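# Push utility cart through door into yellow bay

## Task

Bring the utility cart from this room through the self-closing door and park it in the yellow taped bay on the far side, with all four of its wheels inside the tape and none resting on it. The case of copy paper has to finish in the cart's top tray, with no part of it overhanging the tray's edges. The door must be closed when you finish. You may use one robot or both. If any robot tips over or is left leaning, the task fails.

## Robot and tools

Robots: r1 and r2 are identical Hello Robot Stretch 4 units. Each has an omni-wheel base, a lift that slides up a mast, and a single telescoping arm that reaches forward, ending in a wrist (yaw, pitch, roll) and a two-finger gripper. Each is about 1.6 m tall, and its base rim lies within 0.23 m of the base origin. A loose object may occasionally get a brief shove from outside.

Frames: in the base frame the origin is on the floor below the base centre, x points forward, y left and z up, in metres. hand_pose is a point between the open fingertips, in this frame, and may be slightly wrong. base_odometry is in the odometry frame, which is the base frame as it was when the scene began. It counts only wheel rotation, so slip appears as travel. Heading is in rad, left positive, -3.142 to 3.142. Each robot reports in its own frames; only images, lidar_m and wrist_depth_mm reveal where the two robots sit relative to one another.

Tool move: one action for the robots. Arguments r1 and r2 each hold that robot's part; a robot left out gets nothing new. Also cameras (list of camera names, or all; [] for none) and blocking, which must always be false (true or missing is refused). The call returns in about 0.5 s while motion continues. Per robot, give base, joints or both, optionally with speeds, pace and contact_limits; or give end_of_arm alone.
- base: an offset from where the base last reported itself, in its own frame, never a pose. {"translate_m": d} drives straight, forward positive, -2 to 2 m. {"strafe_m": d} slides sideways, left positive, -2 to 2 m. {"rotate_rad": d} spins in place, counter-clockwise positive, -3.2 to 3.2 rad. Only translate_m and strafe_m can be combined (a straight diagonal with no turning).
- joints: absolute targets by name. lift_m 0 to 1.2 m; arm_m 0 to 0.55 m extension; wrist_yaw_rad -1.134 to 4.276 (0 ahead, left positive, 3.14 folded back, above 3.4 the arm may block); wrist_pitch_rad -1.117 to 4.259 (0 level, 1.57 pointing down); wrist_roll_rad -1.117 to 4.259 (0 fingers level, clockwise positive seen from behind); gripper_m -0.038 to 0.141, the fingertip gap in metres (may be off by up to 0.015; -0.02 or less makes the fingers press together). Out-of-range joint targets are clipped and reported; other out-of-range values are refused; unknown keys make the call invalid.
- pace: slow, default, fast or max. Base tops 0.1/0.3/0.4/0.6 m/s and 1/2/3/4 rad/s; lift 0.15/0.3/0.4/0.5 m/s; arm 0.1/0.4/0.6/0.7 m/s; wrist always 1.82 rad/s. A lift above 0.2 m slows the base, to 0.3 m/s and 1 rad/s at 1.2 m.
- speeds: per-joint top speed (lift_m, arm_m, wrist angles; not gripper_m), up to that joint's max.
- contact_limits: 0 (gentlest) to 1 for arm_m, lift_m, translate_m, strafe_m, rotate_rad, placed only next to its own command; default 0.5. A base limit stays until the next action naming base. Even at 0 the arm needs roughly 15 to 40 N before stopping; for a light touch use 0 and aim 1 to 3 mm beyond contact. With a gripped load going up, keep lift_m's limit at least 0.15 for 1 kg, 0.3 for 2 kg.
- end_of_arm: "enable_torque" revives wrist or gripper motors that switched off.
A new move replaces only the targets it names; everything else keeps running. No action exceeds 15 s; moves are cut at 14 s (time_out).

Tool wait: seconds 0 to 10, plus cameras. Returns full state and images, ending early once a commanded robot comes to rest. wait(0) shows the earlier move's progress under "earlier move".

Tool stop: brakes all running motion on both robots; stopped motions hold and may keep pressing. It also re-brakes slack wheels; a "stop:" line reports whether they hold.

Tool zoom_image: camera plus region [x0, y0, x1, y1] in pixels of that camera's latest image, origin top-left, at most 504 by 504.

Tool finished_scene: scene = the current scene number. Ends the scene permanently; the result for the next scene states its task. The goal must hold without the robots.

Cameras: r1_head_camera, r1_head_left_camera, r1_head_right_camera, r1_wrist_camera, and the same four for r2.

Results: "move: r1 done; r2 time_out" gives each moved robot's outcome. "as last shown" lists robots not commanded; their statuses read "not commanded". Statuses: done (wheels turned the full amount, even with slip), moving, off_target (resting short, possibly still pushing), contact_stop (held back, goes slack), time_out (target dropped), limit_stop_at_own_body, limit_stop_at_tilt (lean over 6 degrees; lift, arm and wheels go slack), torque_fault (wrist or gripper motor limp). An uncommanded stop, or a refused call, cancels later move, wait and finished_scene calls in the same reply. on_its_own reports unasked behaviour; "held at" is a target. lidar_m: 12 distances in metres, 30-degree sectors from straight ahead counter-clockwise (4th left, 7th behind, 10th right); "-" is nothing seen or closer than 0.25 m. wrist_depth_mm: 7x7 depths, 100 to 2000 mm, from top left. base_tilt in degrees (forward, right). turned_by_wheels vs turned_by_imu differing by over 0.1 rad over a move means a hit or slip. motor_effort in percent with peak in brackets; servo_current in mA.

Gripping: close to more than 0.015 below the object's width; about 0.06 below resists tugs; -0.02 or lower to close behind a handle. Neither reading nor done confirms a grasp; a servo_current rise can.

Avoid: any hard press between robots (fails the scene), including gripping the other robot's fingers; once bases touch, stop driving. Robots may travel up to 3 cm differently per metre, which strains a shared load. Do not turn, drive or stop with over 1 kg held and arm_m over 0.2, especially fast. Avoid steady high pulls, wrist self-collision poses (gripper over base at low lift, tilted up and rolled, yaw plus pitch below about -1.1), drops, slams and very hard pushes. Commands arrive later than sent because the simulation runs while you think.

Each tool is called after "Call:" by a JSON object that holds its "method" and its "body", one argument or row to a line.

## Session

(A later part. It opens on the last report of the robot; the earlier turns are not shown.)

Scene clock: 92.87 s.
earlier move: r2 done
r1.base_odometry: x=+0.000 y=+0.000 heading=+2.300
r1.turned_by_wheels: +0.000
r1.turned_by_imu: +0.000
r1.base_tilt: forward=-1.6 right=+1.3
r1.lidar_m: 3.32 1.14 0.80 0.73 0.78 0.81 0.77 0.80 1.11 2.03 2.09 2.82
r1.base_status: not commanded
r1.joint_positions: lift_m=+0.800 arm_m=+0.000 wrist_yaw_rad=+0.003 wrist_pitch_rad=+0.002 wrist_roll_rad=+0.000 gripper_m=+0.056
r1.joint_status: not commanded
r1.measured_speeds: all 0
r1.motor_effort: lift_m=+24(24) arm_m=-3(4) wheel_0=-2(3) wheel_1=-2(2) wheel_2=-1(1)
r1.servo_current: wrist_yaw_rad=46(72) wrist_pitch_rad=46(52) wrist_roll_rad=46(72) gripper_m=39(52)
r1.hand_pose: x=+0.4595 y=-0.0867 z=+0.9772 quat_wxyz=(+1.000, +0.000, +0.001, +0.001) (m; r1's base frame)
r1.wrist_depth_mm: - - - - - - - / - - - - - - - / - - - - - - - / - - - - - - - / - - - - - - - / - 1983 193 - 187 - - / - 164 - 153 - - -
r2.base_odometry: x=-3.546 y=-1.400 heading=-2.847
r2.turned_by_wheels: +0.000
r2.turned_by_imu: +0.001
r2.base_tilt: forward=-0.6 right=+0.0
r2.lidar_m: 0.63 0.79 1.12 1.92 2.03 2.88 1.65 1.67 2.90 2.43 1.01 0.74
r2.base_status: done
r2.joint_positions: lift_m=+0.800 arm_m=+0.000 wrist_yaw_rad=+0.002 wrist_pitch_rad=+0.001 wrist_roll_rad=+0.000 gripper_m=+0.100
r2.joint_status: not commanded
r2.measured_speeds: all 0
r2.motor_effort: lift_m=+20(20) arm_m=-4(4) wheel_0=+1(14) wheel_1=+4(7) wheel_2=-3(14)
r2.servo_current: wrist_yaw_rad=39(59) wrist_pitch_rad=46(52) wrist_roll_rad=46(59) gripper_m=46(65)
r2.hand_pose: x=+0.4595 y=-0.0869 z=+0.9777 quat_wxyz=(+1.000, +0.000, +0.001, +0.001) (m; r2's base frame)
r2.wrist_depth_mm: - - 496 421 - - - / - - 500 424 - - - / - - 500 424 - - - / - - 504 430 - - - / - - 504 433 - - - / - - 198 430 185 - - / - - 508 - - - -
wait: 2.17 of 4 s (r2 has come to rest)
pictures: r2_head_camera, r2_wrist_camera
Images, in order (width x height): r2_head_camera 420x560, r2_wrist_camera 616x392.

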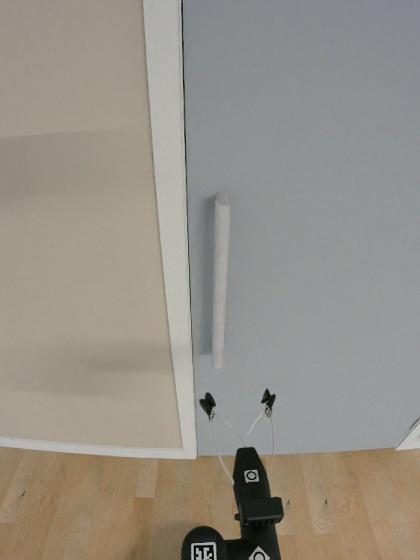

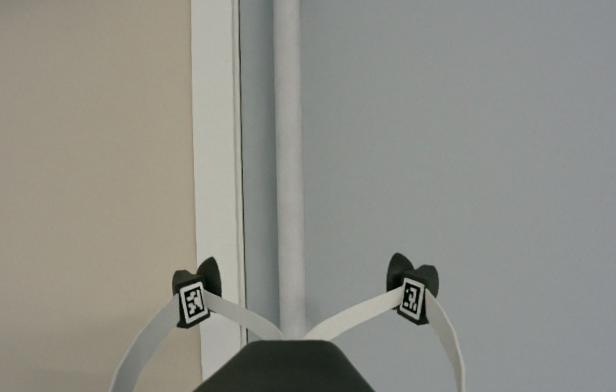

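Call:
{"method": "move", "body": {
  "blocking": false,
  "r2": {"base":{"strafe_m":0.022,"translate_m":0.267},"pace":"slow","contact_limits":{"translate_m":0.2}},
  "cameras": []
}}

Call:
{"method": "wait", "body": {
  "seconds": 4,
  "cameras": ["r2_wrist_camera"]
}}

Scene clock: 96.80 s.
move: r2 moving
r1: as last shown
r1.base_tilt: forward=-1.6 right=+1.2
r1.lidar_m: 3.27 1.09 0.78 0.75 0.77 0.82 0.76 0.79 1.10 2.01 2.11 2.85
r1.motor_effort: lift_m=+24(24) arm_m=-4(4) wheel_0=-2(3) wheel_1=-2(2) wheel_2=-1(1)
r1.servo_current: wrist_yaw_rad=46(59) wrist_pitch_rad=46(52) wrist_roll_rad=52(59) gripper_m=46(46)
r1.wrist_depth_mm: - - - - - - - / - - - - - - - / - - - - - - - / - - - - - - - / - - - - - - - / - 1921 193 - 187 - - / - 163 - 153 - - -
r2.base_odometry: x=-3.558 y=-1.405 heading=-2.847
r2.turned_by_wheels: +0.000
r2.turned_by_imu: +0.001
r2.base_tilt: forward=-0.7 right=+0.0
r2.lidar_m: 0.65 0.77 1.11 1.92 2.01 2.88 1.67 1.70 2.92 2.35 1.00 0.73
r2.base_status: translate_m moving; strafe_m moving
r2.joint_positions: lift_m=+0.800 arm_m=+0.000 wrist_yaw_rad=+0.002 wrist_pitch_rad=+0.001 wrist_roll_rad=+0.000 gripper_m=+0.100
r2.joint_status: not commanded
r2.measured_speeds: translate_m=+0.049 strafe_m=+0.004 rotate_rad=-0.002 lift_m=+0.000 arm_m=+0.000 wrist_yaw_rad=+0.000 wrist_pitch_rad=+0.000 wrist_roll_rad=+0.000
r2.motor_effort: lift_m=+20(20) arm_m=-4(4) wheel_0=+8(8) wheel_1=+7(8) wheel_2=-10(10)
r2.servo_current: wrist_yaw_rad=46(59) wrist_pitch_rad=39(46) wrist_roll_rad=33(59) gripper_m=52(52)
r2.contact_limits: translate_m 0.2
r2.hand_pose: x=+0.4595 y=-0.0869 z=+0.9777 quat_wxyz=(+1.000, +0.000, +0.001, +0.001) (m; r2's base frame)
r2.wrist_depth_mm: - - 484 407 - - - / - - 484 410 - - - / - - 492 413 - - - / - - 492 418 - - - / - - 496 421 - - - / - - 197 418 185 - - / - - 500 - - - -
pictures: none
No camera images: "cameras" was empty.

Scene clock: 100.27 s.
earlier move: r2 done
r1.base_odometry: x=+0.000 y=+0.000 heading=+2.300
r1.turned_by_wheels: +0.000
r1.turned_by_imu: +0.000
r1.base_tilt: forward=-1.6 right=+1.3
r1.lidar_m: 3.30 1.12 0.78 0.75 0.79 0.80 0.77 0.81 1.09 2.02 2.06 2.83
r1.base_status: not commanded
r1.joint_positions: lift_m=+0.800 arm_m=+0.000 wrist_yaw_rad=+0.003 wrist_pitch_rad=+0.002 wrist_roll_rad=+0.000 gripper_m=+0.056
r1.joint_status: not commanded
r1.measured_speeds: all 0
r1.motor_effort: lift_m=+24(24) arm_m=-3(4) wheel_0=-3(3) wheel_1=-2(2) wheel_2=-1(1)
r1.servo_current: wrist_yaw_rad=65(65) wrist_pitch_rad=33(52) wrist_roll_rad=59(72) gripper_m=39(46)
r1.hand_pose: x=+0.4595 y=-0.0867 z=+0.9772 quat_wxyz=(+1.000, +0.000, +0.001, +0.001) (m; r1's base frame)
r1.wrist_depth_mm: - - - - - - - / - - - - - - - / - - - - - - - / - - - - - - - / - - - - - - - / - 1863 193 - 187 - - / - 164 - 153 - - -
r2.base_odometry: x=-3.795 y=-1.499 heading=-2.847
r2.turned_by_wheels: +0.000
r2.turned_by_imu: +0.001
r2.base_tilt: forward=-0.7 right=+0.1
r2.lidar_m: 0.37 0.51 0.69 1.88 1.98 2.84 1.91 2.26 2.94 1.57 0.68 0.48
r2.base_status: done
r2.joint_positions: lift_m=+0.800 arm_m=+0.000 wrist_yaw_rad=-0.003 wrist_pitch_rad=+0.001 wrist_roll_rad=+0.000 gripper_m=+0.100
r2.joint_status: not commanded
r2.measured_speeds: all 0
r2.motor_effort: lift_m=+20(20) arm_m=+0(4) wheel_0=+7(10) wheel_1=+4(8) wheel_2=-12(12)
r2.servo_current: wrist_yaw_rad=52(59) wrist_pitch_rad=39(46) wrist_roll_rad=46(59) gripper_m=52(59)
r2.contact_limits: translate_m 0.2
r2.hand_pose: x=+0.4590 y=-0.0884 z=+0.9777 quat_wxyz=(+1.000, +0.000, +0.001, -0.002) (m; r2's base frame)
r2.wrist_depth_mm: 251 235 244 237 235 233 229 / 253 236 245 238 237 233 229 / 254 238 247 240 238 236 231 / 256 238 248 176 239 236 234 / 257 240 249 175 242 237 235 / 258 242 195 166 196 238 236 / 262 243 254 - 244 240 237
wait: 3.47 of 4 s (r2 has come to rest)
pictures: r2_wrist_camera
Images, in order (width x height): r2_wrist_camera 616x392.

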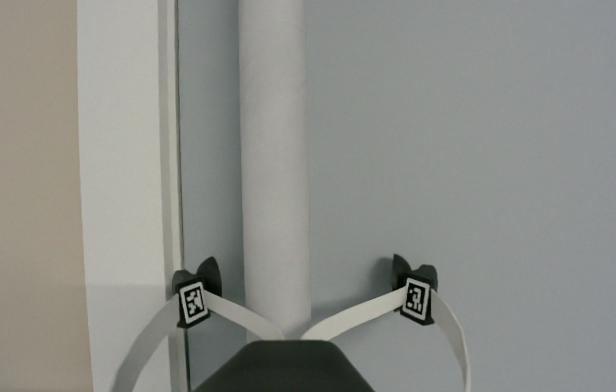

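Call:
{"method": "move", "body": {
  "blocking": false,
  "r2": {"base":{"strafe_m":0.018,"translate_m":0.016},"pace":"slow","contact_limits":{"translate_m":0.2}},
  "cameras": []
}}

Call:
{"method": "wait", "body": {
  "seconds": 2,
  "cameras": []
}}

Call:
{"method": "move", "body": {
  "blocking": false,
  "r2": {"joints":{"gripper_m":-0.038}},
  "cameras": []
}}

Call:
{"method": "wait", "body": {
  "seconds": 3,
  "cameras": ["r2_wrist_camera"]
}}

Scene clock: 107.23 s.
move: r2 moving
r1: as last shown
r1.lidar_m: 3.31 1.09 0.79 0.74 0.76 0.81 0.77 0.81 1.11 1.99 2.11 2.80
r1.motor_effort: lift_m=+24(24) arm_m=-3(4) wheel_0=-2(3) wheel_1=-2(2) wheel_2=-1(1)
r1.servo_current: wrist_yaw_rad=59(72) wrist_pitch_rad=46(46) wrist_roll_rad=59(59) gripper_m=46(46)
r1.wrist_depth_mm: - - - - - - - / - - - - - - - / - - - - - - - / - - - - - - - / - - - - - - - / - 1921 193 - 188 - - / - 164 - 153 - - -
r2.base_odometry: x=-3.800 y=-1.510 heading=-2.848
r2.turned_by_wheels: -0.001
r2.turned_by_imu: +0.002
r2.base_tilt: forward=-0.9 right=+0.1
r2.lidar_m: 0.39 0.49 0.70 1.86 1.99 2.82 1.92 2.24 2.90 1.55 0.65 0.47
r2.base_status: translate_m moving; strafe_m moving
r2.joint_positions: lift_m=+0.800 arm_m=+0.000 wrist_yaw_rad=-0.010 wrist_pitch_rad=+0.001 wrist_roll_rad=+0.000 gripper_m=+0.100
r2.joint_status: not commanded
r2.measured_speeds: translate_m=+0.032 strafe_m=+0.038 rotate_rad=-0.005 lift_m=+0.000 arm_m=+0.000 wrist_yaw_rad=-0.021 wrist_pitch_rad=+0.000 wrist_roll_rad=+0.000
r2.motor_effort: lift_m=+20(20) arm_m=+4(4) wheel_0=-1(9) wheel_1=+8(11) wheel_2=-19(20)
r2.servo_current: wrist_yaw_rad=59(59) wrist_pitch_rad=46(46) wrist_roll_rad=52(65) gripper_m=46(52)
r2.contact_limits: translate_m 0.2
r2.hand_pose: x=+0.4584 y=-0.0903 z=+0.9777 quat_wxyz=(+1.000, +0.000, +0.001, -0.005) (m; r2's base frame)
r2.wrist_depth_mm: 245 230 239 159 235 231 229 / 246 230 240 165 236 231 229 / 248 232 242 164 236 233 230 / 250 233 244 165 238 234 232 / 252 235 246 166 239 236 234 / 253 236 197 163 239 236 235 / 254 238 249 - 241 238 237
pictures: none
No camera images: "cameras" was empty.

Scene clock: 108.37 s.
earlier move: r2 contact_stop
r1.base_odometry: x=+0.000 y=+0.000 heading=+2.300
r1.turned_by_wheels: +0.000
r1.turned_by_imu: +0.000
r1.base_tilt: forward=-1.6 right=+1.3
r1.lidar_m: 3.29 1.11 0.79 0.74 0.77 0.83 0.76 0.80 1.12 2.01 2.08 2.80
r1.base_status: not commanded
r1.joint_positions: lift_m=+0.800 arm_m=+0.000 wrist_yaw_rad=+0.003 wrist_pitch_rad=+0.002 wrist_roll_rad=+0.000 gripper_m=+0.056
r1.joint_status: not commanded
r1.measured_speeds: all 0
r1.motor_effort: lift_m=+24(24) arm_m=-4(4) wheel_0=-2(3) wheel_1=-2(2) wheel_2=-1(1)
r1.servo_current: wrist_yaw_rad=46(72) wrist_pitch_rad=39(52) wrist_roll_rad=52(65) gripper_m=39(52)
r1.hand_pose: x=+0.4595 y=-0.0867 z=+0.9772 quat_wxyz=(+1.000, +0.000, +0.001, +0.001) (m; r1's base frame)
r1.wrist_depth_mm: - - - - - - - / - - - - - - - / - - - - - - - / - - - - - - - / - - - - - - - / - 1863 194 - 187 - - / - 163 - 153 - - -
r2.base_odometry: x=-3.790 y=-1.515 heading=-2.895
r2.turned_by_wheels: -0.047
r2.turned_by_imu: -0.042
r2.base_tilt: forward=-0.7 right=+0.1
r2.lidar_m: 0.39 0.48 0.67 1.86 1.97 2.68 1.92 1.92 3.00 1.83 0.67 0.48
r2.base_status: translate_m contact_stop (by the wheels' count: +0.000 of +0.016); strafe_m contact_stop (by the wheels' count: +0.017 of +0.018)
r2.joint_positions: lift_m=+0.800 arm_m=+0.000 wrist_yaw_rad=-0.003 wrist_pitch_rad=+0.001 wrist_roll_rad=+0.000 gripper_m=+0.100
r2.joint_status: not commanded
r2.measured_speeds: translate_m=+0.000 strafe_m=+0.000 rotate_rad=+0.000 lift_m=+0.000 arm_m=+0.000 wrist_yaw_rad=+0.001 wrist_pitch_rad=+0.000 wrist_roll_rad=+0.000
r2.on_its_own: the wheels are slack since a contact_stop
r2.motor_effort: lift_m=+20(20) arm_m=+4(4) wheel_0=+0(9) wheel_1=+0(11) wheel_2=+0(21)
r2.servo_current: wrist_yaw_rad=46(98) wrist_pitch_rad=46(52) wrist_roll_rad=52(65) gripper_m=52(59)
r2.contact_limits: translate_m 0.2
r2.hand_pose: x=+0.4590 y=-0.0883 z=+0.9777 quat_wxyz=(+1.000, +0.000, +0.001, -0.001) (m; r2's base frame)
r2.wrist_depth_mm: 251 233 247 167 241 239 236 / 251 236 246 165 242 240 236 / 253 237 248 169 243 240 239 / 254 239 250 169 245 242 241 / 255 239 252 170 247 245 242 / 257 242 196 170 196 244 243 / 259 242 255 - 249 246 244
wait: 1.13 of 2 s (r2 has come to rest)
pictures: none
No camera images: "cameras" was empty.

not run: a stop that you did not command came earlier in this reply.

not run: a stop that you did not command came earlier in this reply.

Call:
{"method": "move", "body": {
  "blocking": false,
  "r2": {"joints":{"gripper_m":-0.038}},
  "cameras": []
}}

Call:
{"method": "wait", "body": {
  "seconds": 3,
  "cameras": ["r2_wrist_camera"]
}}

Scene clock: 112.83 s.
move: r2 moving
r1: as last shown
r1.lidar_m: 3.32 1.09 0.79 0.75 0.78 0.83 0.77 0.82 1.10 2.01 2.10 2.80
r1.servo_current: wrist_yaw_rad=52(65) wrist_pitch_rad=33(46) wrist_roll_rad=65(65) gripper_m=46(46)
r1.wrist_depth_mm: - - - - - - - / - - - - - - - / - - - - - - - / - - - - - - - / - - - - - - - / - 1983 193 - 187 - - / - 163 - 153 - - -
r2.base_odometry: x=-3.790 y=-1.515 heading=-2.895
r2.turned_by_wheels: +0.000
r2.turned_by_imu: +0.000
r2.base_tilt: forward=-0.7 right=+0.0
r2.lidar_m: 0.41 0.48 0.69 1.86 1.93 2.69 1.92 1.93 2.99 1.79 0.68 0.49
r2.base_status: not commanded
r2.joint_positions: lift_m=+0.800 arm_m=+0.000 wrist_yaw_rad=-0.003 wrist_pitch_rad=+0.001 wrist_roll_rad=+0.000 gripper_m=+0.083
r2.joint_status: gripper_m moving
r2.measured_speeds: all 0
r2.on_its_own: the wheels are slack since a contact_stop
r2.motor_effort: lift_m=+20(20) arm_m=+4(4) wheel_0=+0(0) wheel_1=+0(1) wheel_2=+0(0)
r2.servo_current: wrist_yaw_rad=46(52) wrist_pitch_rad=39(46) wrist_roll_rad=52(59) gripper_m=124(124)
r2.contact_limits: translate_m 0.2
r2.hand_pose: x=+0.4590 y=-0.0882 z=+0.9777 quat_wxyz=(+1.000, +0.000, +0.001, -0.001) (m; r2's base frame)
r2.wrist_depth_mm: 250 235 247 165 240 236 236 / 253 236 247 166 242 239 236 / 254 237 248 168 243 240 239 / 254 238 250 169 245 242 240 / 257 239 251 170 246 243 242 / 258 242 196 170 191 245 243 / 260 243 255 - 249 246 244
pictures: none
No camera images: "cameras" was empty.

Scene clock: 114.37 s.
earlier move: r2 done
r1.base_odometry: x=+0.000 y=+0.000 heading=+2.300
r1.turned_by_wheels: +0.000
r1.turned_by_imu: +0.000
r1.base_tilt: forward=-1.6 right=+1.3
r1.lidar_m: 3.30 1.11 0.79 0.73 0.80 0.80 0.77 0.80 1.10 2.03 2.10 2.83
r1.base_status: not commanded
r1.joint_positions: lift_m=+0.800 arm_m=+0.000 wrist_yaw_rad=+0.003 wrist_pitch_rad=+0.002 wrist_roll_rad=+0.000 gripper_m=+0.056
r1.joint_status: not commanded
r1.measured_speeds: all 0
r1.motor_effort: lift_m=+24(24) arm_m=-3(4) wheel_0=-2(3) wheel_1=-2(2) wheel_2=-1(2)
r1.servo_current: wrist_yaw_rad=39(72) wrist_pitch_rad=46(52) wrist_roll_rad=39(65) gripper_m=39(52)
r1.hand_pose: x=+0.4595 y=-0.0867 z=+0.9772 quat_wxyz=(+1.000, +0.000, +0.001, +0.001) (m; r1's base frame)
r1.wrist_depth_mm: - - - - - - - / - - - - - - - / - - - - - - - / - - - - - - - / - - - - - - - / - 1921 194 - 187 - - / - 164 - 153 - - -
r2.base_odometry: x=-3.792 y=-1.516 heading=-2.890
r2.turned_by_wheels: +0.005
r2.turned_by_imu: +0.005
r2.base_tilt: forward=-0.7 right=+0.1
r2.lidar_m: 0.40 0.50 0.69 1.85 1.94 2.71 1.92 1.91 3.01 1.75 0.66 0.49
r2.base_status: not commanded
r2.joint_positions: lift_m=+0.800 arm_m=+0.000 wrist_yaw_rad=+0.004 wrist_pitch_rad=+0.001 wrist_roll_rad=+0.000 gripper_m=-0.036
r2.joint_status: all done
r2.measured_speeds: all 0
r2.on_its_own: the wheels are slack since a contact_stop
r2.motor_effort: lift_m=+20(20) arm_m=-4(4) wheel_0=+0(1) wheel_1=+0(1) wheel_2=+0(0)
r2.servo_current: wrist_yaw_rad=33(52) wrist_pitch_rad=39(46) wrist_roll_rad=46(59) gripper_m=130(241)
r2.contact_limits: translate_m 0.2
r2.hand_pose: x=+0.4597 y=-0.0862 z=+0.9777 quat_wxyz=(+1.000, +0.000, +0.001, +0.002) (m; r2's base frame)
r2.wrist_depth_mm: 250 234 243 161 236 233 230 / 251 235 244 161 237 234 232 / 253 236 246 162 238 235 232 / 254 236 247 165 240 235 234 / 257 237 249 166 241 238 235 / 258 240 185 166 178 239 236 / 260 242 252 - 244 238 237
wait: 1.53 of 3 s (r2 has come to rest)
pictures: r2_wrist_camera
Images, in order (width x height): r2_wrist_camera 616x392.

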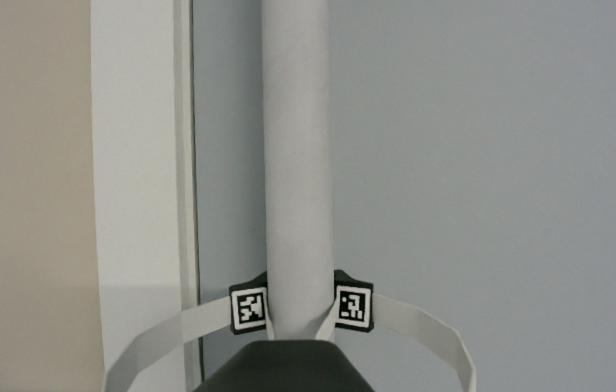

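Call:
{"method": "move", "body": {
  "blocking": false,
  "r2": {"base":{"translate_m":-0.179,"strafe_m":-0.076},"joints":{"wrist_yaw_rad":0.175},"pace":"slow","speeds":{"wrist_yaw_rad":0.09}},
  "cameras": []
}}

Call:
{"method": "wait", "body": {
  "seconds": 3,
  "cameras": []
}}

Call:
{"method": "move", "body": {
  "blocking": false,
  "r2": {"base":{"translate_m":-0.162,"strafe_m":-0.107},"joints":{"wrist_yaw_rad":0.35},"pace":"slow","speeds":{"wrist_yaw_rad":0.09}},
  "cameras": []
}}

Call:
{"method": "wait", "body": {
  "seconds": 3,
  "cameras": ["r2_head_left_camera","r2_wrist_camera"]
}}

Scene clock: 134.27 s.
move: r2 moving
r1: as last shown
r1.lidar_m: 3.30 1.14 0.81 0.75 0.78 0.83 0.77 0.80 1.08 2.02 2.08 2.80
r1.motor_effort: lift_m=+24(24) arm_m=-3(4) wheel_0=-2(3) wheel_1=-2(2) wheel_2=-1(1)
r1.servo_current: wrist_yaw_rad=46(59) wrist_pitch_rad=46(46) wrist_roll_rad=59(59) gripper_m=33(46)
r1.wrist_depth_mm: - - - - - - - / - - - - - - - / - - - - - - - / - - - - - - - / - - - - - - - / - 1921 193 - 187 - - / - 164 - 153 - - -
r2.base_odometry: x=-3.781 y=-1.508 heading=-2.890
r2.turned_by_wheels: +0.000
r2.turned_by_imu: +0.000
r2.base_tilt: forward=-0.6 right=+0.1
r2.lidar_m: 0.40 0.46 0.70 1.87 1.90 2.74 1.90 1.95 2.99 1.82 0.68 0.49
r2.base_status: translate_m moving; strafe_m moving
r2.joint_positions: lift_m=+0.800 arm_m=+0.000 wrist_yaw_rad=+0.040 wrist_pitch_rad=+0.001 wrist_roll_rad=+0.000 gripper_m=-0.036
r2.joint_status: wrist_yaw_rad moving
r2.measured_speeds: translate_m=-0.048 strafe_m=-0.020 rotate_rad=-0.002 lift_m=+0.000 arm_m=+0.000 wrist_yaw_rad=+0.091 wrist_pitch_rad=+0.000 wrist_roll_rad=+0.000
r2.motor_effort: lift_m=+20(20) arm_m=-4(4) wheel_0=-10(12) wheel_1=-11(11) wheel_2=+17(20)
r2.servo_current: wrist_yaw_rad=98(98) wrist_pitch_rad=39(46) wrist_roll_rad=46(59) gripper_m=143(143)
r2.hand_pose: x=+0.4626 y=-0.0759 z=+0.9777 quat_wxyz=(+1.000, +0.000, +0.001, +0.020) (m; r2's base frame)
r2.wrist_depth_mm: 264 246 244 161 236 231 226 / 266 247 245 163 236 232 229 / 267 247 247 163 238 232 229 / 271 250 249 165 240 236 231 / 271 252 251 167 242 236 232 / 272 253 183 166 180 236 233 / 277 254 253 - 242 236 235
pictures: none
No camera images: "cameras" was empty.

Scene clock: 136.90 s.
earlier move: r2 done
r1.base_odometry: x=+0.000 y=+0.000 heading=+2.300
r1.turned_by_wheels: +0.000
r1.turned_by_imu: +0.000
r1.base_tilt: forward=-1.6 right=+1.3
r1.lidar_m: 3.30 1.14 0.81 0.75 0.80 0.81 0.77 0.80 1.11 2.01 2.09 2.83
r1.base_status: not commanded
r1.joint_positions: lift_m=+0.800 arm_m=+0.000 wrist_yaw_rad=+0.003 wrist_pitch_rad=+0.002 wrist_roll_rad=+0.000 gripper_m=+0.056
r1.joint_status: not commanded
r1.measured_speeds: all 0
r1.motor_effort: lift_m=+24(24) arm_m=-3(4) wheel_0=-2(3) wheel_1=-2(2) wheel_2=-1(1)
r1.servo_current: wrist_yaw_rad=39(65) wrist_pitch_rad=46(52) wrist_roll_rad=39(65) gripper_m=46(46)
r1.hand_pose: x=+0.4595 y=-0.0867 z=+0.9772 quat_wxyz=(+1.000, +0.000, +0.001, +0.001) (m; r1's base frame)
r1.wrist_depth_mm: - - - - - - - / - - - - - - - / - - - - - - - / - - - - - - - / - - - - - - - / - - 195 - 187 - - / - 1756 - 153 - - -
r2.base_odometry: x=-3.638 y=-1.398 heading=-2.889
r2.turned_by_wheels: +0.001
r2.turned_by_imu: +0.003
r2.base_tilt: forward=-0.6 right=+0.1
r2.lidar_m: 0.38 0.68 0.95 1.92 2.04 2.80 1.72 1.74 2.92 2.41 0.82 0.52
r2.base_status: done
r2.joint_positions: lift_m=+0.800 arm_m=+0.000 wrist_yaw_rad=+0.184 wrist_pitch_rad=+0.001 wrist_roll_rad=+0.000 gripper_m=-0.036
r2.joint_status: all done
r2.measured_speeds: all 0
r2.motor_effort: lift_m=+20(20) arm_m=-4(4) wheel_0=+1(14) wheel_1=-7(12) wheel_2=+19(21)
r2.servo_current: wrist_yaw_rad=59(98) wrist_pitch_rad=39(46) wrist_roll_rad=52(65) gripper_m=137(143)
r2.hand_pose: x=+0.4704 y=-0.0332 z=+0.9777 quat_wxyz=(+0.996, +0.000, +0.001, +0.092) (m; r2's base frame)
r2.wrist_depth_mm: - 466 245 162 236 231 228 / - 469 246 163 236 233 229 / - 469 247 163 237 234 231 / - 469 248 166 239 234 231 / - 473 251 165 241 236 233 / - 469 186 166 180 236 234 / - 143 253 - 243 - 236
wait: 2.63 of 3 s (r2 has come to rest)
pictures: none
No camera images: "cameras" was empty.

Scene clock: 137.40 s.
move: r2 moving
r1: as last shown
r1.lidar_m: 3.29 1.11 0.79 0.75 0.79 0.81 0.77 0.81 1.12 2.03 2.08 2.80
r1.motor_effort: lift_m=+24(24) arm_m=-4(4) wheel_0=-2(3) wheel_1=-2(2) wheel_2=-1(1)
r1.servo_current: wrist_yaw_rad=46(52) wrist_pitch_rad=46(46) wrist_roll_rad=65(72) gripper_m=46(46)
r1.wrist_depth_mm: - - - - - - - / - - - - - - - / - - - - - - - / - - - - - - - / - - - - - - - / - - 193 - 187 - - / - 1863 - 153 - - -
r2.base_odometry: x=-3.628 y=-1.388 heading=-2.887
r2.turned_by_wheels: +0.001
r2.turned_by_imu: +0.001
r2.base_tilt: forward=-0.6 right=+0.1
r2.lidar_m: 0.39 0.69 0.95 1.92 2.03 2.85 1.72 1.72 2.87 2.43 0.84 0.51
r2.base_status: translate_m moving; strafe_m moving
r2.joint_positions: lift_m=+0.800 arm_m=+0.000 wrist_yaw_rad=+0.219 wrist_pitch_rad=+0.001 wrist_roll_rad=+0.000 gripper_m=-0.036
r2.joint_status: wrist_yaw_rad moving
r2.measured_speeds: translate_m=-0.045 strafe_m=-0.030 rotate_rad=+0.000 lift_m=+0.000 arm_m=+0.000 wrist_yaw_rad=+0.086 wrist_pitch_rad=+0.000 wrist_roll_rad=+0.000
r2.motor_effort: lift_m=+20(20) arm_m=-4(4) wheel_0=+6(7) wheel_1=-11(11) wheel_2=+21(22)
r2.servo_current: wrist_yaw_rad=46(72) wrist_pitch_rad=39(39) wrist_roll_rad=46(52) gripper_m=130(143)
r2.hand_pose: x=+0.4714 y=-0.0226 z=+0.9777 quat_wxyz=(+0.994, +0.000, +0.001, +0.109) (m; r2's base frame)
r2.wrist_depth_mm: - 477 246 161 236 229 225 / - 477 248 162 236 230 225 / - 477 249 163 238 231 228 / - 477 250 166 238 232 229 / - - 253 166 241 234 230 / - - 184 166 179 236 233 / - - 256 - 242 236 233
pictures: none
No camera images: "cameras" was empty.

Scene clock: 140.00 s.
earlier move: r2 done
r1.base_odometry: x=+0.000 y=+0.000 heading=+2.300
r1.turned_by_wheels: +0.000
r1.turned_by_imu: +0.000
r1.base_tilt: forward=-1.5 right=+1.3
r1.lidar_m: 3.29 1.12 0.78 0.75 0.76 0.80 0.76 0.81 1.09 2.02 2.08 2.82
r1.base_status: not commanded
r1.joint_positions: lift_m=+0.800 arm_m=+0.000 wrist_yaw_rad=+0.003 wrist_pitch_rad=+0.002 wrist_roll_rad=+0.000 gripper_m=+0.056
r1.joint_status: not commanded
r1.measured_speeds: all 0
r1.motor_effort: lift_m=+24(24) arm_m=-3(4) wheel_0=-3(3) wheel_1=-2(2) wheel_2=-1(1)
r1.servo_current: wrist_yaw_rad=46(72) wrist_pitch_rad=39(46) wrist_roll_rad=59(72) gripper_m=46(46)
r1.hand_pose: x=+0.4595 y=-0.0867 z=+0.9772 quat_wxyz=(+1.000, +0.000, +0.001, +0.001) (m; r1's base frame)
r1.wrist_depth_mm: - - - - - - - / - - - - - - - / - - - - - - - / - - - - - - - / - - - - - - - / - - 194 - 187 - - / - 1863 - 153 - - -
r2.base_odometry: x=-3.508 y=-1.254 heading=-2.887
r2.turned_by_wheels: +0.001
r2.turned_by_imu: +0.003
r2.base_tilt: forward=-0.6 right=+0.1
r2.lidar_m: 0.41 0.81 1.17 2.04 2.16 2.98 1.54 1.92 2.79 2.70 1.10 0.56
r2.base_status: done
r2.joint_positions: lift_m=+0.800 arm_m=+0.000 wrist_yaw_rad=+0.364 wrist_pitch_rad=+0.001 wrist_roll_rad=+0.000 gripper_m=-0.036
r2.joint_status: all done
r2.measured_speeds: all 0
r2.motor_effort: lift_m=+20(20) arm_m=-4(4) wheel_0=+14(15) wheel_1=-5(12) wheel_2=+19(22)
r2.servo_current: wrist_yaw_rad=91(91) wrist_pitch_rad=39(46) wrist_roll_rad=52(59) gripper_m=137(143)
r2.hand_pose: x=+0.4715 y=+0.0209 z=+0.9777 quat_wxyz=(+0.984, +0.000, +0.001, +0.181) (m; r2's base frame)
r2.wrist_depth_mm: - - 245 164 235 229 225 / - - 247 165 236 230 226 / - - 247 165 237 232 227 / - - 249 166 238 232 229 / - - 252 166 239 234 230 / - - 180 167 179 236 230 / - - 254 - - 234 233
wait: 2.60 of 3 s (r2 has come to rest)
pictures: r2_head_left_camera, r2_wrist_camera
Images, in order (width x height): r2_head_left_camera 420x672, r2_wrist_camera 616x392.

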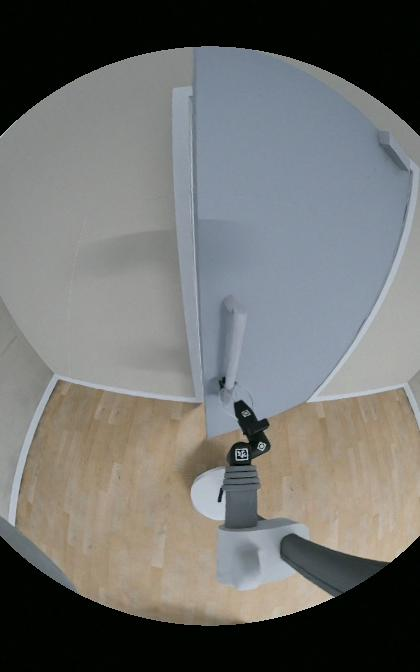

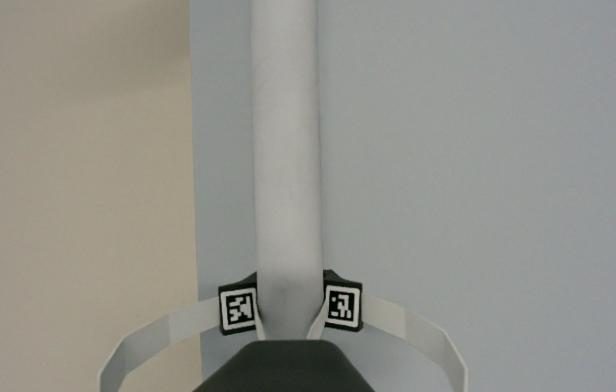

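Perfect. Continue, more steps per reply.

Call:
{"method": "move", "body": {
  "blocking": false,
  "r2": {"base":{"translate_m":-0.141,"strafe_m":-0.133},"joints":{"wrist_yaw_rad":0.524},"pace":"slow","speeds":{"wrist_yaw_rad":0.09}},
  "cameras": []
}}

Call:
{"method": "wait", "body": {
  "seconds": 3,
  "cameras": []
}}

Call:
{"method": "move", "body": {
  "blocking": false,
  "r2": {"base":{"translate_m":-0.117,"strafe_m":-0.156},"joints":{"wrist_yaw_rad":0.698},"pace":"slow","speeds":{"wrist_yaw_rad":0.09}},
  "cameras": []
}}

Call:
{"method": "wait", "body": {
  "seconds": 3,
  "cameras": ["r2_wrist_camera"]
}}

Call:
{"method": "move", "body": {
  "blocking": false,
  "r2": {"base":{"translate_m":-0.087,"strafe_m":-0.173},"joints":{"wrist_yaw_rad":0.873},"pace":"slow","speeds":{"wrist_yaw_rad":0.09}},
  "cameras": []
}}

Call:
{"method": "wait", "body": {
  "seconds": 3,
  "cameras": ["r2_head_left_camera","r2_wrist_camera"]
}}

Scene clock: 148.73 s.
move: r2 moving
r1: as last shown
r1.base_tilt: forward=-1.6 right=+1.3
r1.lidar_m: 3.30 1.13 0.79 0.75 0.78 0.83 0.76 0.80 1.08 2.02 2.07 2.81
r1.motor_effort: lift_m=+24(24) arm_m=-4(4) wheel_0=-2(3) wheel_1=-2(2) wheel_2=-1(1)
r1.servo_current: wrist_yaw_rad=46(59) wrist_pitch_rad=46(46) wrist_roll_rad=59(65) gripper_m=46(46)
r1.wrist_depth_mm: - - - - - - - / - - - - - - - / - - - - - - - / - - - - - - - / - - - - - - - / - - 193 - 188 - - / - 1863 - 154 - - -
r2.base_odometry: x=-3.501 y=-1.243 heading=-2.885
r2.turned_by_wheels: +0.002
r2.turned_by_imu: +0.003
r2.base_tilt: forward=-0.6 right=+0.1
r2.lidar_m: 0.41 0.84 1.19 2.06 2.18 3.02 1.54 1.88 2.78 2.68 1.10 0.56
r2.base_status: translate_m moving; strafe_m moving
r2.joint_positions: lift_m=+0.800 arm_m=+0.000 wrist_yaw_rad=+0.399 wrist_pitch_rad=+0.001 wrist_roll_rad=+0.000 gripper_m=-0.036
r2.joint_status: wrist_yaw_rad moving
r2.measured_speeds: translate_m=-0.037 strafe_m=-0.036 rotate_rad=+0.002 lift_m=+0.000 arm_m=+0.000 wrist_yaw_rad=+0.087 wrist_pitch_rad=+0.000 wrist_roll_rad=+0.000
r2.motor_effort: lift_m=+20(20) arm_m=-4(4) wheel_0=+12(14) wheel_1=-12(12) wheel_2=+22(23)
r2.servo_current: wrist_yaw_rad=46(98) wrist_pitch_rad=39(46) wrist_roll_rad=52(59) gripper_m=137(143)
r2.hand_pose: x=+0.4706 y=+0.0314 z=+0.9777 quat_wxyz=(+0.980, +0.000, +0.001, +0.198) (m; r2's base frame)
r2.wrist_depth_mm: - - 246 162 234 228 222 / - - 247 163 235 228 224 / - - 250 164 236 229 225 / - - 250 165 237 230 227 / - - 252 165 239 233 226 / - - 183 166 179 234 229 / - - 256 - 241 232 230
pictures: none
No camera images: "cameras" was empty.

Scene clock: 151.40 s.
earlier move: r2 done
r1.base_odometry: x=+0.000 y=+0.000 heading=+2.300
r1.turned_by_wheels: +0.000
r1.turned_by_imu: +0.000
r1.base_tilt: forward=-1.6 right=+1.3
r1.lidar_m: 3.29 1.13 0.79 0.74 0.80 0.82 0.77 0.81 1.12 2.00 2.09 2.84
r1.base_status: not commanded
r1.joint_positions: lift_m=+0.800 arm_m=+0.000 wrist_yaw_rad=+0.003 wrist_pitch_rad=+0.002 wrist_roll_rad=+0.000 gripper_m=+0.056
r1.joint_status: not commanded
r1.measured_speeds: all 0
r1.motor_effort: lift_m=+24(24) arm_m=-3(4) wheel_0=-2(3) wheel_1=-2(3) wheel_2=-1(1)
r1.servo_current: wrist_yaw_rad=52(78) wrist_pitch_rad=46(52) wrist_roll_rad=46(65) gripper_m=39(46)
r1.hand_pose: x=+0.4595 y=-0.0867 z=+0.9772 quat_wxyz=(+1.000, +0.000, +0.001, +0.001) (m; r1's base frame)
r1.wrist_depth_mm: - - - - - - - / - - - - - - - / - - - - - - - / - - - - - - - / - - - - - - - / - - 193 - 187 - - / - 1756 - 153 - - -
r2.base_odometry: x=-3.406 y=-1.090 heading=-2.884
r2.turned_by_wheels: +0.001
r2.turned_by_imu: +0.004
r2.base_tilt: forward=-0.6 right=+0.0
r2.lidar_m: 0.39 0.45 1.38 2.19 2.29 3.17 1.37 3.56 2.64 2.55 1.31 0.66
r2.base_status: done
r2.joint_positions: lift_m=+0.800 arm_m=+0.000 wrist_yaw_rad=+0.542 wrist_pitch_rad=+0.001 wrist_roll_rad=+0.000 gripper_m=-0.036
r2.joint_status: all done
r2.measured_speeds: all 0
r2.motor_effort: lift_m=+20(20) arm_m=-4(4) wheel_0=+19(24) wheel_1=-4(12) wheel_2=+19(23)
r2.servo_current: wrist_yaw_rad=98(111) wrist_pitch_rad=39(46) wrist_roll_rad=52(59) gripper_m=137(143)
r2.hand_pose: x=+0.4631 y=+0.0737 z=+0.9777 quat_wxyz=(+0.964, +0.000, +0.001, +0.267) (m; r2's base frame)
r2.wrist_depth_mm: - - 246 163 234 228 224 / 1808 - 246 163 235 228 224 / 1863 - 248 163 236 229 225 / - - 249 169 236 229 227 / 1863 - 251 165 238 232 228 / 1808 - 180 166 236 233 229 / - 136 254 - - 233 230
wait: 2.67 of 3 s (r2 has come to rest)
pictures: none
No camera images: "cameras" was empty.

Scene clock: 151.90 s.
move: r2 moving
r1: as last shown
r1.lidar_m: 3.32 1.12 0.81 0.74 0.79 0.79 0.77 0.79 1.12 2.02 2.10 2.80
r1.motor_effort: lift_m=+24(24) arm_m=-3(4) wheel_0=-2(3) wheel_1=-2(2) wheel_2=-1(1)
r1.servo_current: wrist_yaw_rad=52(65) wrist_pitch_rad=39(52) wrist_roll_rad=46(59) gripper_m=39(46)
r1.wrist_depth_mm: - - - - - - - / - - - - - - - / - - - - - - - / - - - - - - - / - - - - - - - / - - 193 - 187 - - / - 1863 - 153 - - -
r2.base_odometry: x=-3.401 y=-1.078 heading=-2.881
r2.turned_by_wheels: +0.002
r2.turned_by_imu: +0.002
r2.base_tilt: forward=-0.7 right=+0.0
r2.lidar_m: 0.39 0.46 1.40 2.20 2.31 3.25 1.37 3.54 2.64 2.55 1.33 0.65
r2.base_status: translate_m moving; strafe_m moving
r2.joint_positions: lift_m=+0.800 arm_m=+0.000 wrist_yaw_rad=+0.577 wrist_pitch_rad=+0.001 wrist_roll_rad=+0.000 gripper_m=-0.036
r2.joint_status: wrist_yaw_rad moving
r2.measured_speeds: translate_m=-0.029 strafe_m=-0.040 rotate_rad=+0.002 lift_m=+0.000 arm_m=+0.000 wrist_yaw_rad=+0.088 wrist_pitch_rad=+0.000 wrist_roll_rad=+0.000
r2.motor_effort: lift_m=+20(20) arm_m=-4(4) wheel_0=+17(21) wheel_1=-8(10) wheel_2=+19(22)
r2.servo_current: wrist_yaw_rad=39(124) wrist_pitch_rad=39(46) wrist_roll_rad=39(59) gripper_m=143(143)
r2.hand_pose: x=+0.4603 y=+0.0839 z=+0.9777 quat_wxyz=(+0.959, +0.000, +0.001, +0.284) (m; r2's base frame)
r2.wrist_depth_mm: - - 245 165 233 226 220 / - - 249 165 233 226 222 / - - 250 166 236 229 223 / 1863 - 250 166 236 229 224 / 1921 - 252 167 238 230 226 / 1863 - 180 167 180 232 226 / - - 256 - 240 230 229
pictures: none
No camera images: "cameras" was empty.

Scene clock: 154.63 s.
earlier move: r2 done
r1.base_odometry: x=+0.000 y=+0.000 heading=+2.300
r1.turned_by_wheels: +0.000
r1.turned_by_imu: +0.000
r1.base_tilt: forward=-1.6 right=+1.3
r1.lidar_m: 3.31 1.12 0.77 0.76 0.78 0.80 0.77 0.79 1.11 2.01 2.10 2.85
r1.base_status: not commanded
r1.joint_positions: lift_m=+0.800 arm_m=+0.000 wrist_yaw_rad=+0.003 wrist_pitch_rad=+0.002 wrist_roll_rad=+0.000 gripper_m=+0.056
r1.joint_status: not commanded
r1.measured_speeds: all 0
r1.motor_effort: lift_m=+24(24) arm_m=-3(4) wheel_0=-3(3) wheel_1=-2(2) wheel_2=-1(1)
r1.servo_current: wrist_yaw_rad=65(72) wrist_pitch_rad=46(52) wrist_roll_rad=26(65) gripper_m=39(46)
r1.hand_pose: x=+0.4595 y=-0.0867 z=+0.9772 quat_wxyz=(+1.000, +0.000, +0.001, +0.001) (m; r1's base frame)
r1.wrist_depth_mm: - - - - - - - / - - - - - - - / - - - - - - - / - - - - - - - / - - - - - - - / - - 195 - 188 - - / - 1808 - 154 - - -
r2.base_odometry: x=-3.333 y=-0.910 heading=-2.881
r2.turned_by_wheels: +0.001
r2.turned_by_imu: +0.006
r2.base_tilt: forward=-0.6 right=+0.0
r2.lidar_m: 0.42 0.38 1.56 2.35 2.46 3.45 1.25 3.33 2.48 2.39 1.45 0.76
r2.base_status: done
r2.joint_positions: lift_m=+0.800 arm_m=+0.000 wrist_yaw_rad=+0.719 wrist_pitch_rad=+0.001 wrist_roll_rad=+0.000 gripper_m=-0.036
r2.joint_status: all done
r2.measured_speeds: all 0
r2.on_its_own: wrist_yaw_rad is at rest, and its servo_current (124 mA) is outside its rest range (0 to 104 mA)
r2.motor_effort: lift_m=+20(20) arm_m=-4(4) wheel_0=+22(25) wheel_1=-1(11) wheel_2=+17(22)
r2.servo_current: wrist_yaw_rad=124(137) wrist_pitch_rad=39(46) wrist_roll_rad=46(59) gripper_m=130(143)
r2.hand_pose: x=+0.4455 y=+0.1242 z=+0.9777 quat_wxyz=(+0.936, +0.000, +0.000, +0.352) (m; r2's base frame)
r2.wrist_depth_mm: - - 245 165 231 225 220 / - - 247 236 233 226 223 / - - 247 237 235 227 224 / - - 248 238 235 229 224 / - - 251 174 237 229 225 / - - 176 167 236 231 227 / - 156 256 - 237 230 229
wait: 2.73 of 3 s (r2 has come to rest)
pictures: r2_wrist_camera
Images, in order (width x height): r2_wrist_camera 616x392.

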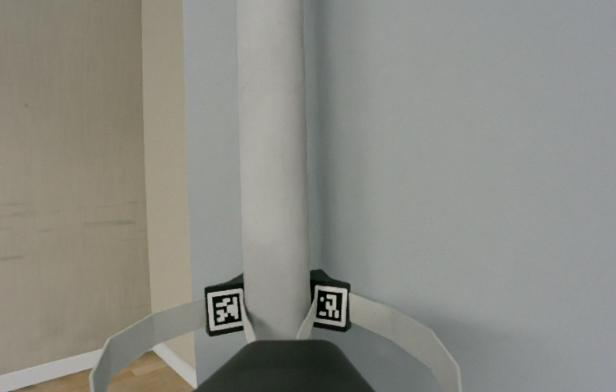

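Scene clock: 155.13 s.
move: r2 moving
r1: as last shown
r1.lidar_m: 3.28 1.12 0.75 0.75 0.81 0.83 0.78 0.81 1.14 2.01 2.09 2.82
r1.motor_effort: lift_m=+24(24) arm_m=-4(4) wheel_0=-2(3) wheel_1=-2(3) wheel_2=-1(1)
r1.servo_current: wrist_yaw_rad=59(65) wrist_pitch_rad=46(46) wrist_roll_rad=39(52) gripper_m=39(39)
r1.wrist_depth_mm: - - - - - - - / - - - - - - - / - - - - - - - / - - - - - - - / - - - - - - - / - - 194 - 187 - - / - 1808 - 153 - - -
r2.base_odometry: x=-3.330 y=-0.898 heading=-2.878
r2.turned_by_wheels: +0.003
r2.turned_by_imu: +0.005
r2.base_tilt: forward=-0.6 right=+0.0
r2.lidar_m: 0.45 0.40 1.59 2.36 2.48 3.46 1.28 3.31 2.45 2.38 1.42 0.77
r2.base_status: translate_m moving; strafe_m moving
r2.joint_positions: lift_m=+0.800 arm_m=+0.000 wrist_yaw_rad=+0.754 wrist_pitch_rad=+0.001 wrist_roll_rad=+0.000 gripper_m=-0.036
r2.joint_status: wrist_yaw_rad moving
r2.measured_speeds: translate_m=-0.022 strafe_m=-0.046 rotate_rad=+0.002 lift_m=+0.000 arm_m=+0.000 wrist_yaw_rad=+0.087 wrist_pitch_rad=+0.000 wrist_roll_rad=+0.000
r2.motor_effort: lift_m=+20(20) arm_m=-4(4) wheel_0=+24(25) wheel_1=-8(8) wheel_2=+17(20)
r2.servo_current: wrist_yaw_rad=33(130) wrist_pitch_rad=39(46) wrist_roll_rad=46(52) gripper_m=137(137)
r2.hand_pose: x=+0.4410 y=+0.1337 z=+0.9777 quat_wxyz=(+0.930, +0.000, +0.000, +0.368) (m; r2's base frame)
r2.wrist_depth_mm: - - 248 163 231 224 218 / - - 249 163 232 224 220 / - - 250 164 233 226 220 / - - 251 168 235 228 222 / - - 253 165 236 229 224 / - - 183 165 235 230 224 / - 1983 257 - 239 228 226
pictures: none
No camera images: "cameras" was empty.

Scene clock: 157.83 s.
earlier move: r2 off_target
r1.base_odometry: x=+0.000 y=+0.000 heading=+2.300
r1.turned_by_wheels: +0.000
r1.turned_by_imu: +0.000
r1.base_tilt: forward=-1.6 right=+1.3
r1.lidar_m: 3.30 1.11 0.79 0.75 0.79 0.80 0.77 0.81 1.11 2.02 2.09 2.83
r1.base_status: not commanded
r1.joint_positions: lift_m=+0.800 arm_m=+0.000 wrist_yaw_rad=+0.003 wrist_pitch_rad=+0.002 wrist_roll_rad=+0.000 gripper_m=+0.056
r1.joint_status: not commanded
r1.measured_speeds: all 0
r1.motor_effort: lift_m=+24(24) arm_m=-4(4) wheel_0=-3(3) wheel_1=-2(3) wheel_2=-1(1)
r1.servo_current: wrist_yaw_rad=52(65) wrist_pitch_rad=46(52) wrist_roll_rad=46(65) gripper_m=39(52)
r1.hand_pose: x=+0.4595 y=-0.0867 z=+0.9772 quat_wxyz=(+1.000, +0.000, +0.001, +0.001) (m; r1's base frame)
r1.wrist_depth_mm: - - - - - - - / - - - - - - - / - - - - - - - / - - - - - - - / - - - - - - - / - - 193 - 187 - - / - 1863 - 153 - - -
r2.base_odometry: x=-3.294 y=-0.721 heading=-2.877
r2.turned_by_wheels: +0.001
r2.turned_by_imu: +0.006
r2.base_tilt: forward=-0.7 right=+0.0
r2.lidar_m: 0.51 0.37 1.69 2.51 2.67 1.31 1.17 3.07 2.29 2.24 1.58 0.97
r2.base_status: done
r2.joint_positions: lift_m=+0.800 arm_m=+0.000 wrist_yaw_rad=+0.898 wrist_pitch_rad=+0.001 wrist_roll_rad=+0.000 gripper_m=-0.036
r2.joint_status: wrist_yaw_rad off_target (ended at +0.895, target +0.873)
r2.measured_speeds: translate_m=+0.000 strafe_m=+0.000 rotate_rad=+0.000 lift_m=+0.000 arm_m=+0.000 wrist_yaw_rad=+0.001 wrist_pitch_rad=+0.000 wrist_roll_rad=+0.000
r2.on_its_own: wrist_yaw_rad is at rest, and its servo_current (150 mA) is outside its rest range (0 to 104 mA)
r2.motor_effort: lift_m=+20(20) arm_m=-4(4) wheel_0=+26(29) wheel_1=+1(9) wheel_2=+14(20)
r2.servo_current: wrist_yaw_rad=150(156) wrist_pitch_rad=39(46) wrist_roll_rad=46(59) gripper_m=124(143)
r2.hand_pose: x=+0.4190 y=+0.1711 z=+0.9777 quat_wxyz=(+0.901, +0.000, +0.000, +0.434) (m; r2's base frame)
r2.wrist_depth_mm: - - 245 233 229 222 216 / - - 247 235 231 224 219 / - - 248 236 232 225 219 / - - 250 236 234 228 221 / - - 252 203 236 227 222 / - - 177 180 233 228 223 / - 158 255 - 236 227 224
wait: 2.70 of 3 s (r2 has come to rest)
pictures: r2_head_left_camera, r2_wrist_camera
Images, in order (width x height): r2_head_left_camera 420x672, r2_wrist_camera 616x392.

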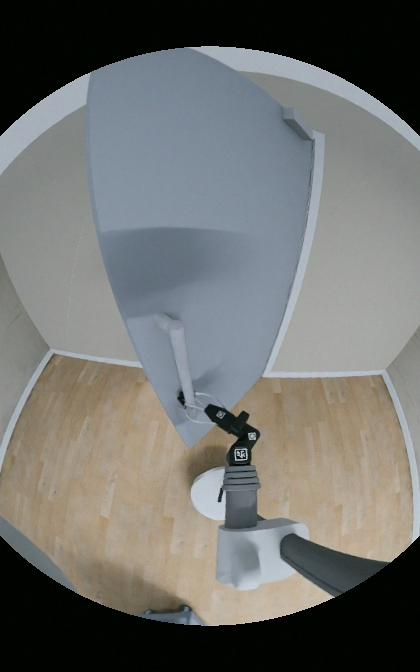

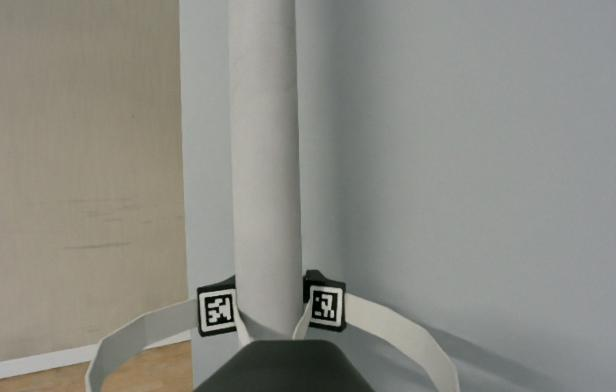

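Call:
{"method": "move", "body": {
  "blocking": false,
  "r2": {"base":{"translate_m":-0.072,"strafe_m":-0.174},"joints":{"wrist_yaw_rad":1.047},"pace":"slow","speeds":{"wrist_yaw_rad":0.09}},
  "cameras": []
}}

Call:
{"method": "wait", "body": {
  "seconds": 3,
  "cameras": []
}}

Call:
{"method": "move", "body": {
  "blocking": false,
  "r2": {"base":{"translate_m":-0.03,"strafe_m":-0.195},"joints":{"wrist_yaw_rad":1.222},"pace":"slow","speeds":{"wrist_yaw_rad":0.09}},
  "cameras": []
}}

Call:
{"method": "wait", "body": {
  "seconds": 3,
  "cameras": ["r2_wrist_camera"]
}}

Scene clock: 170.53 s.
move: r2 moving
r1: as last shown
r1.lidar_m: 3.32 1.10 0.79 0.75 0.79 0.81 0.77 0.80 1.11 2.02 2.07 2.83
r1.motor_effort: lift_m=+24(24) arm_m=-3(4) wheel_0=-2(3) wheel_1=-2(2) wheel_2=-1(1)
r1.servo_current: wrist_yaw_rad=46(65) wrist_pitch_rad=39(46) wrist_roll_rad=52(59) gripper_m=39(39)
r1.wrist_depth_mm: - - - - - - - / - - - - - - - / - - - - - - - / - - - - - - - / - - - - - - - / - - 194 - 187 - - / - 1808 - 153 - - -
r2.base_odometry: x=-3.292 y=-0.708 heading=-2.875
r2.turned_by_wheels: +0.003
r2.turned_by_imu: +0.006
r2.base_tilt: forward=-0.7 right=+0.0
r2.lidar_m: 0.53 0.38 1.70 2.54 2.69 1.28 1.19 2.99 2.28 2.22 1.52 0.99
r2.base_status: translate_m moving; strafe_m moving
r2.joint_positions: lift_m=+0.800 arm_m=+0.000 wrist_yaw_rad=+0.932 wrist_pitch_rad=+0.001 wrist_roll_rad=+0.000 gripper_m=-0.036
r2.joint_status: wrist_yaw_rad moving
r2.measured_speeds: translate_m=-0.018 strafe_m=-0.046 rotate_rad=-0.001 lift_m=+0.000 arm_m=+0.000 wrist_yaw_rad=+0.081 wrist_pitch_rad=+0.000 wrist_roll_rad=+0.000
r2.motor_effort: lift_m=+20(20) arm_m=-4(4) wheel_0=+28(30) wheel_1=-4(4) wheel_2=+16(17)
r2.servo_current: wrist_yaw_rad=98(169) wrist_pitch_rad=46(46) wrist_roll_rad=46(59) gripper_m=137(137)
r2.hand_pose: x=+0.4130 y=+0.1795 z=+0.9777 quat_wxyz=(+0.893, +0.000, +0.000, +0.449) (m; r2's base frame)
r2.wrist_depth_mm: - - 247 165 229 220 215 / - - 249 236 229 222 216 / - - 250 236 231 224 217 / - - 251 237 232 225 218 / - - 253 174 235 225 220 / - - 178 167 232 226 221 / - 1921 257 - 236 225 222
pictures: none
No camera images: "cameras" was empty.

Scene clock: 173.20 s.
earlier move: r2 done
r1.base_odometry: x=+0.000 y=+0.000 heading=+2.300
r1.turned_by_wheels: +0.000
r1.turned_by_imu: +0.000
r1.base_tilt: forward=-1.6 right=+1.3
r1.lidar_m: 3.31 1.10 0.80 0.73 0.78 0.81 0.76 0.80 1.13 2.03 2.09 2.84
r1.base_status: not commanded
r1.joint_positions: lift_m=+0.800 arm_m=+0.000 wrist_yaw_rad=+0.003 wrist_pitch_rad=+0.002 wrist_roll_rad=+0.000 gripper_m=+0.056
r1.joint_status: not commanded
r1.measured_speeds: all 0
r1.motor_effort: lift_m=+24(24) arm_m=-4(4) wheel_0=-2(3) wheel_1=-2(3) wheel_2=-1(1)
r1.servo_current: wrist_yaw_rad=46(72) wrist_pitch_rad=39(52) wrist_roll_rad=39(65) gripper_m=39(46)
r1.hand_pose: x=+0.4595 y=-0.0867 z=+0.9772 quat_wxyz=(+1.000, +0.000, +0.001, +0.001) (m; r1's base frame)
r1.wrist_depth_mm: - - - - - - - / - - - - - - - / - - - - - - - / - - - - - - - / - - - - - - - / - - 193 - 187 - - / - 1863 - 153 - - -
r2.base_odometry: x=-3.270 y=-0.535 heading=-2.875
r2.turned_by_wheels: +0.000
r2.turned_by_imu: +0.003
r2.base_tilt: forward=-0.7 right=+0.0
r2.lidar_m: 0.57 0.37 1.80 2.70 2.84 1.15 1.21 2.81 2.13 2.06 1.61 1.21
r2.base_status: done
r2.joint_positions: lift_m=+0.800 arm_m=+0.000 wrist_yaw_rad=+1.064 wrist_pitch_rad=+0.001 wrist_roll_rad=+0.000 gripper_m=-0.036
r2.joint_status: all done
r2.measured_speeds: all 0
r2.motor_effort: lift_m=+20(20) arm_m=-4(4) wheel_0=+21(30) wheel_1=+0(6) wheel_2=+12(17)
r2.servo_current: wrist_yaw_rad=98(169) wrist_pitch_rad=46(46) wrist_roll_rad=39(59) gripper_m=124(137)
r2.hand_pose: x=+0.3872 y=+0.2098 z=+0.9777 quat_wxyz=(+0.862, +0.000, +0.000, +0.507) (m; r2's base frame)
r2.wrist_depth_mm: - - 247 235 234 227 221 / - - 248 237 234 226 223 / - - 249 164 235 229 224 / - - 250 171 236 229 224 / - - 251 171 237 230 228 / - - 181 166 236 231 227 / - 1921 255 - 238 230 228
wait: 2.67 of 3 s (r2 has come to rest)
pictures: none
No camera images: "cameras" was empty.

Scene clock: 173.70 s.
move: r2 moving
r1: as last shown
r1.lidar_m: 3.32 1.09 0.80 0.74 0.78 0.82 0.74 0.80 1.08 2.02 2.09 2.83
r1.motor_effort: lift_m=+24(24) arm_m=-3(4) wheel_0=-2(3) wheel_1=-2(2) wheel_2=-1(1)
r1.servo_current: wrist_yaw_rad=52(59) wrist_pitch_rad=46(46) wrist_roll_rad=46(59) gripper_m=46(46)
r1.wrist_depth_mm: - - - - - - - / - - - - - - - / - - - - - - - / - - - - - - - / - - - - - - - / - - 194 - 188 - - / - 1808 - 153 - - -
r2.base_odometry: x=-3.272 y=-0.521 heading=-2.873
r2.turned_by_wheels: +0.002
r2.turned_by_imu: +0.003
r2.base_tilt: forward=-0.7 right=+0.0
r2.lidar_m: 0.54 0.36 1.81 2.68 2.87 1.14 1.21 2.74 2.11 2.05 1.60 1.21
r2.base_status: translate_m moving; strafe_m moving
r2.joint_positions: lift_m=+0.800 arm_m=+0.000 wrist_yaw_rad=+1.099 wrist_pitch_rad=+0.001 wrist_roll_rad=+0.000 gripper_m=-0.036
r2.joint_status: wrist_yaw_rad moving
r2.measured_speeds: translate_m=-0.008 strafe_m=-0.053 rotate_rad=+0.000 lift_m=+0.000 arm_m=+0.000 wrist_yaw_rad=+0.086 wrist_pitch_rad=+0.000 wrist_roll_rad=+0.000
r2.motor_effort: lift_m=+20(20) arm_m=-4(4) wheel_0=+20(24) wheel_1=-5(7) wheel_2=+13(13)
r2.servo_current: wrist_yaw_rad=20(124) wrist_pitch_rad=39(46) wrist_roll_rad=52(52) gripper_m=124(137)
r2.hand_pose: x=+0.3799 y=+0.2171 z=+0.9777 quat_wxyz=(+0.853, +0.000, +0.000, +0.522) (m; r2's base frame)
r2.wrist_depth_mm: - - 247 162 232 224 219 / - - 248 163 233 227 220 / - - 251 167 234 227 223 / - - 251 167 236 228 224 / - - 254 168 237 229 224 / - - 183 166 236 230 224 / - - 257 - 238 229 227
pictures: none
No camera images: "cameras" was empty.

Scene clock: 176.40 s.
earlier move: r2 done
r1.base_odometry: x=+0.000 y=+0.000 heading=+2.300
r1.turned_by_wheels: +0.000
r1.turned_by_imu: +0.000
r1.base_tilt: forward=-1.6 right=+1.3
r1.lidar_m: 3.31 1.14 0.78 0.75 0.79 0.79 0.77 0.80 1.12 2.02 2.10 2.84
r1.base_status: not commanded
r1.joint_positions: lift_m=+0.800 arm_m=+0.000 wrist_yaw_rad=+0.003 wrist_pitch_rad=+0.002 wrist_roll_rad=+0.000 gripper_m=+0.056
r1.joint_status: not commanded
r1.measured_speeds: all 0
r1.motor_effort: lift_m=+24(24) arm_m=-3(4) wheel_0=-2(3) wheel_1=-2(3) wheel_2=-1(1)
r1.servo_current: wrist_yaw_rad=59(72) wrist_pitch_rad=46(52) wrist_roll_rad=26(72) gripper_m=33(46)
r1.hand_pose: x=+0.4595 y=-0.0867 z=+0.9772 quat_wxyz=(+1.000, +0.000, +0.001, +0.001) (m; r1's base frame)
r1.wrist_depth_mm: - - - - - - - / - - - - - - - / - - - - - - - / - - - - - - - / - - - - - - - / - - 193 - 187 - - / - 1808 - 153 - - -
r2.base_odometry: x=-3.293 y=-0.339 heading=-2.872
r2.turned_by_wheels: +0.000
r2.turned_by_imu: +0.004
r2.base_tilt: forward=-0.7 right=+0.0
r2.lidar_m: 0.64 0.35 0.39 2.88 3.06 1.19 1.44 2.54 1.92 1.85 1.62 1.24
r2.base_status: done
r2.joint_positions: lift_m=+0.800 arm_m=+0.000 wrist_yaw_rad=+1.240 wrist_pitch_rad=+0.001 wrist_roll_rad=+0.000 gripper_m=-0.036
r2.joint_status: all done
r2.measured_speeds: all 0
r2.on_its_own: wrist_yaw_rad is at rest, and its servo_current (111 mA) is outside its rest range (0 to 104 mA)
r2.motor_effort: lift_m=+20(20) arm_m=-3(4) wheel_0=+20(25) wheel_1=+2(7) wheel_2=+9(14)
r2.servo_current: wrist_yaw_rad=111(130) wrist_pitch_rad=39(46) wrist_roll_rad=52(59) gripper_m=130(143)
r2.hand_pose: x=+0.3472 y=+0.2444 z=+0.9777 quat_wxyz=(+0.814, +0.000, +0.000, +0.581) (m; r2's base frame)
r2.wrist_depth_mm: - - 244 165 232 227 221 / - - 246 236 234 226 222 / - - 247 237 234 229 224 / - - 249 241 236 229 224 / - - 250 175 236 230 226 / - - 176 166 236 231 228 / - 156 253 - 236 230 229
wait: 2.70 of 3 s (r2 has come to rest)
pictures: r2_wrist_camera
Images, in order (width x height): r2_wrist_camera 616x392.

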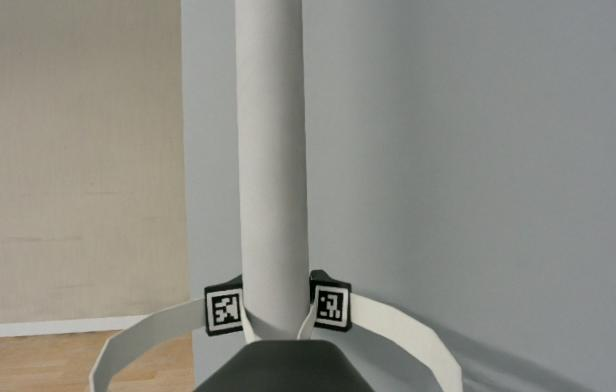

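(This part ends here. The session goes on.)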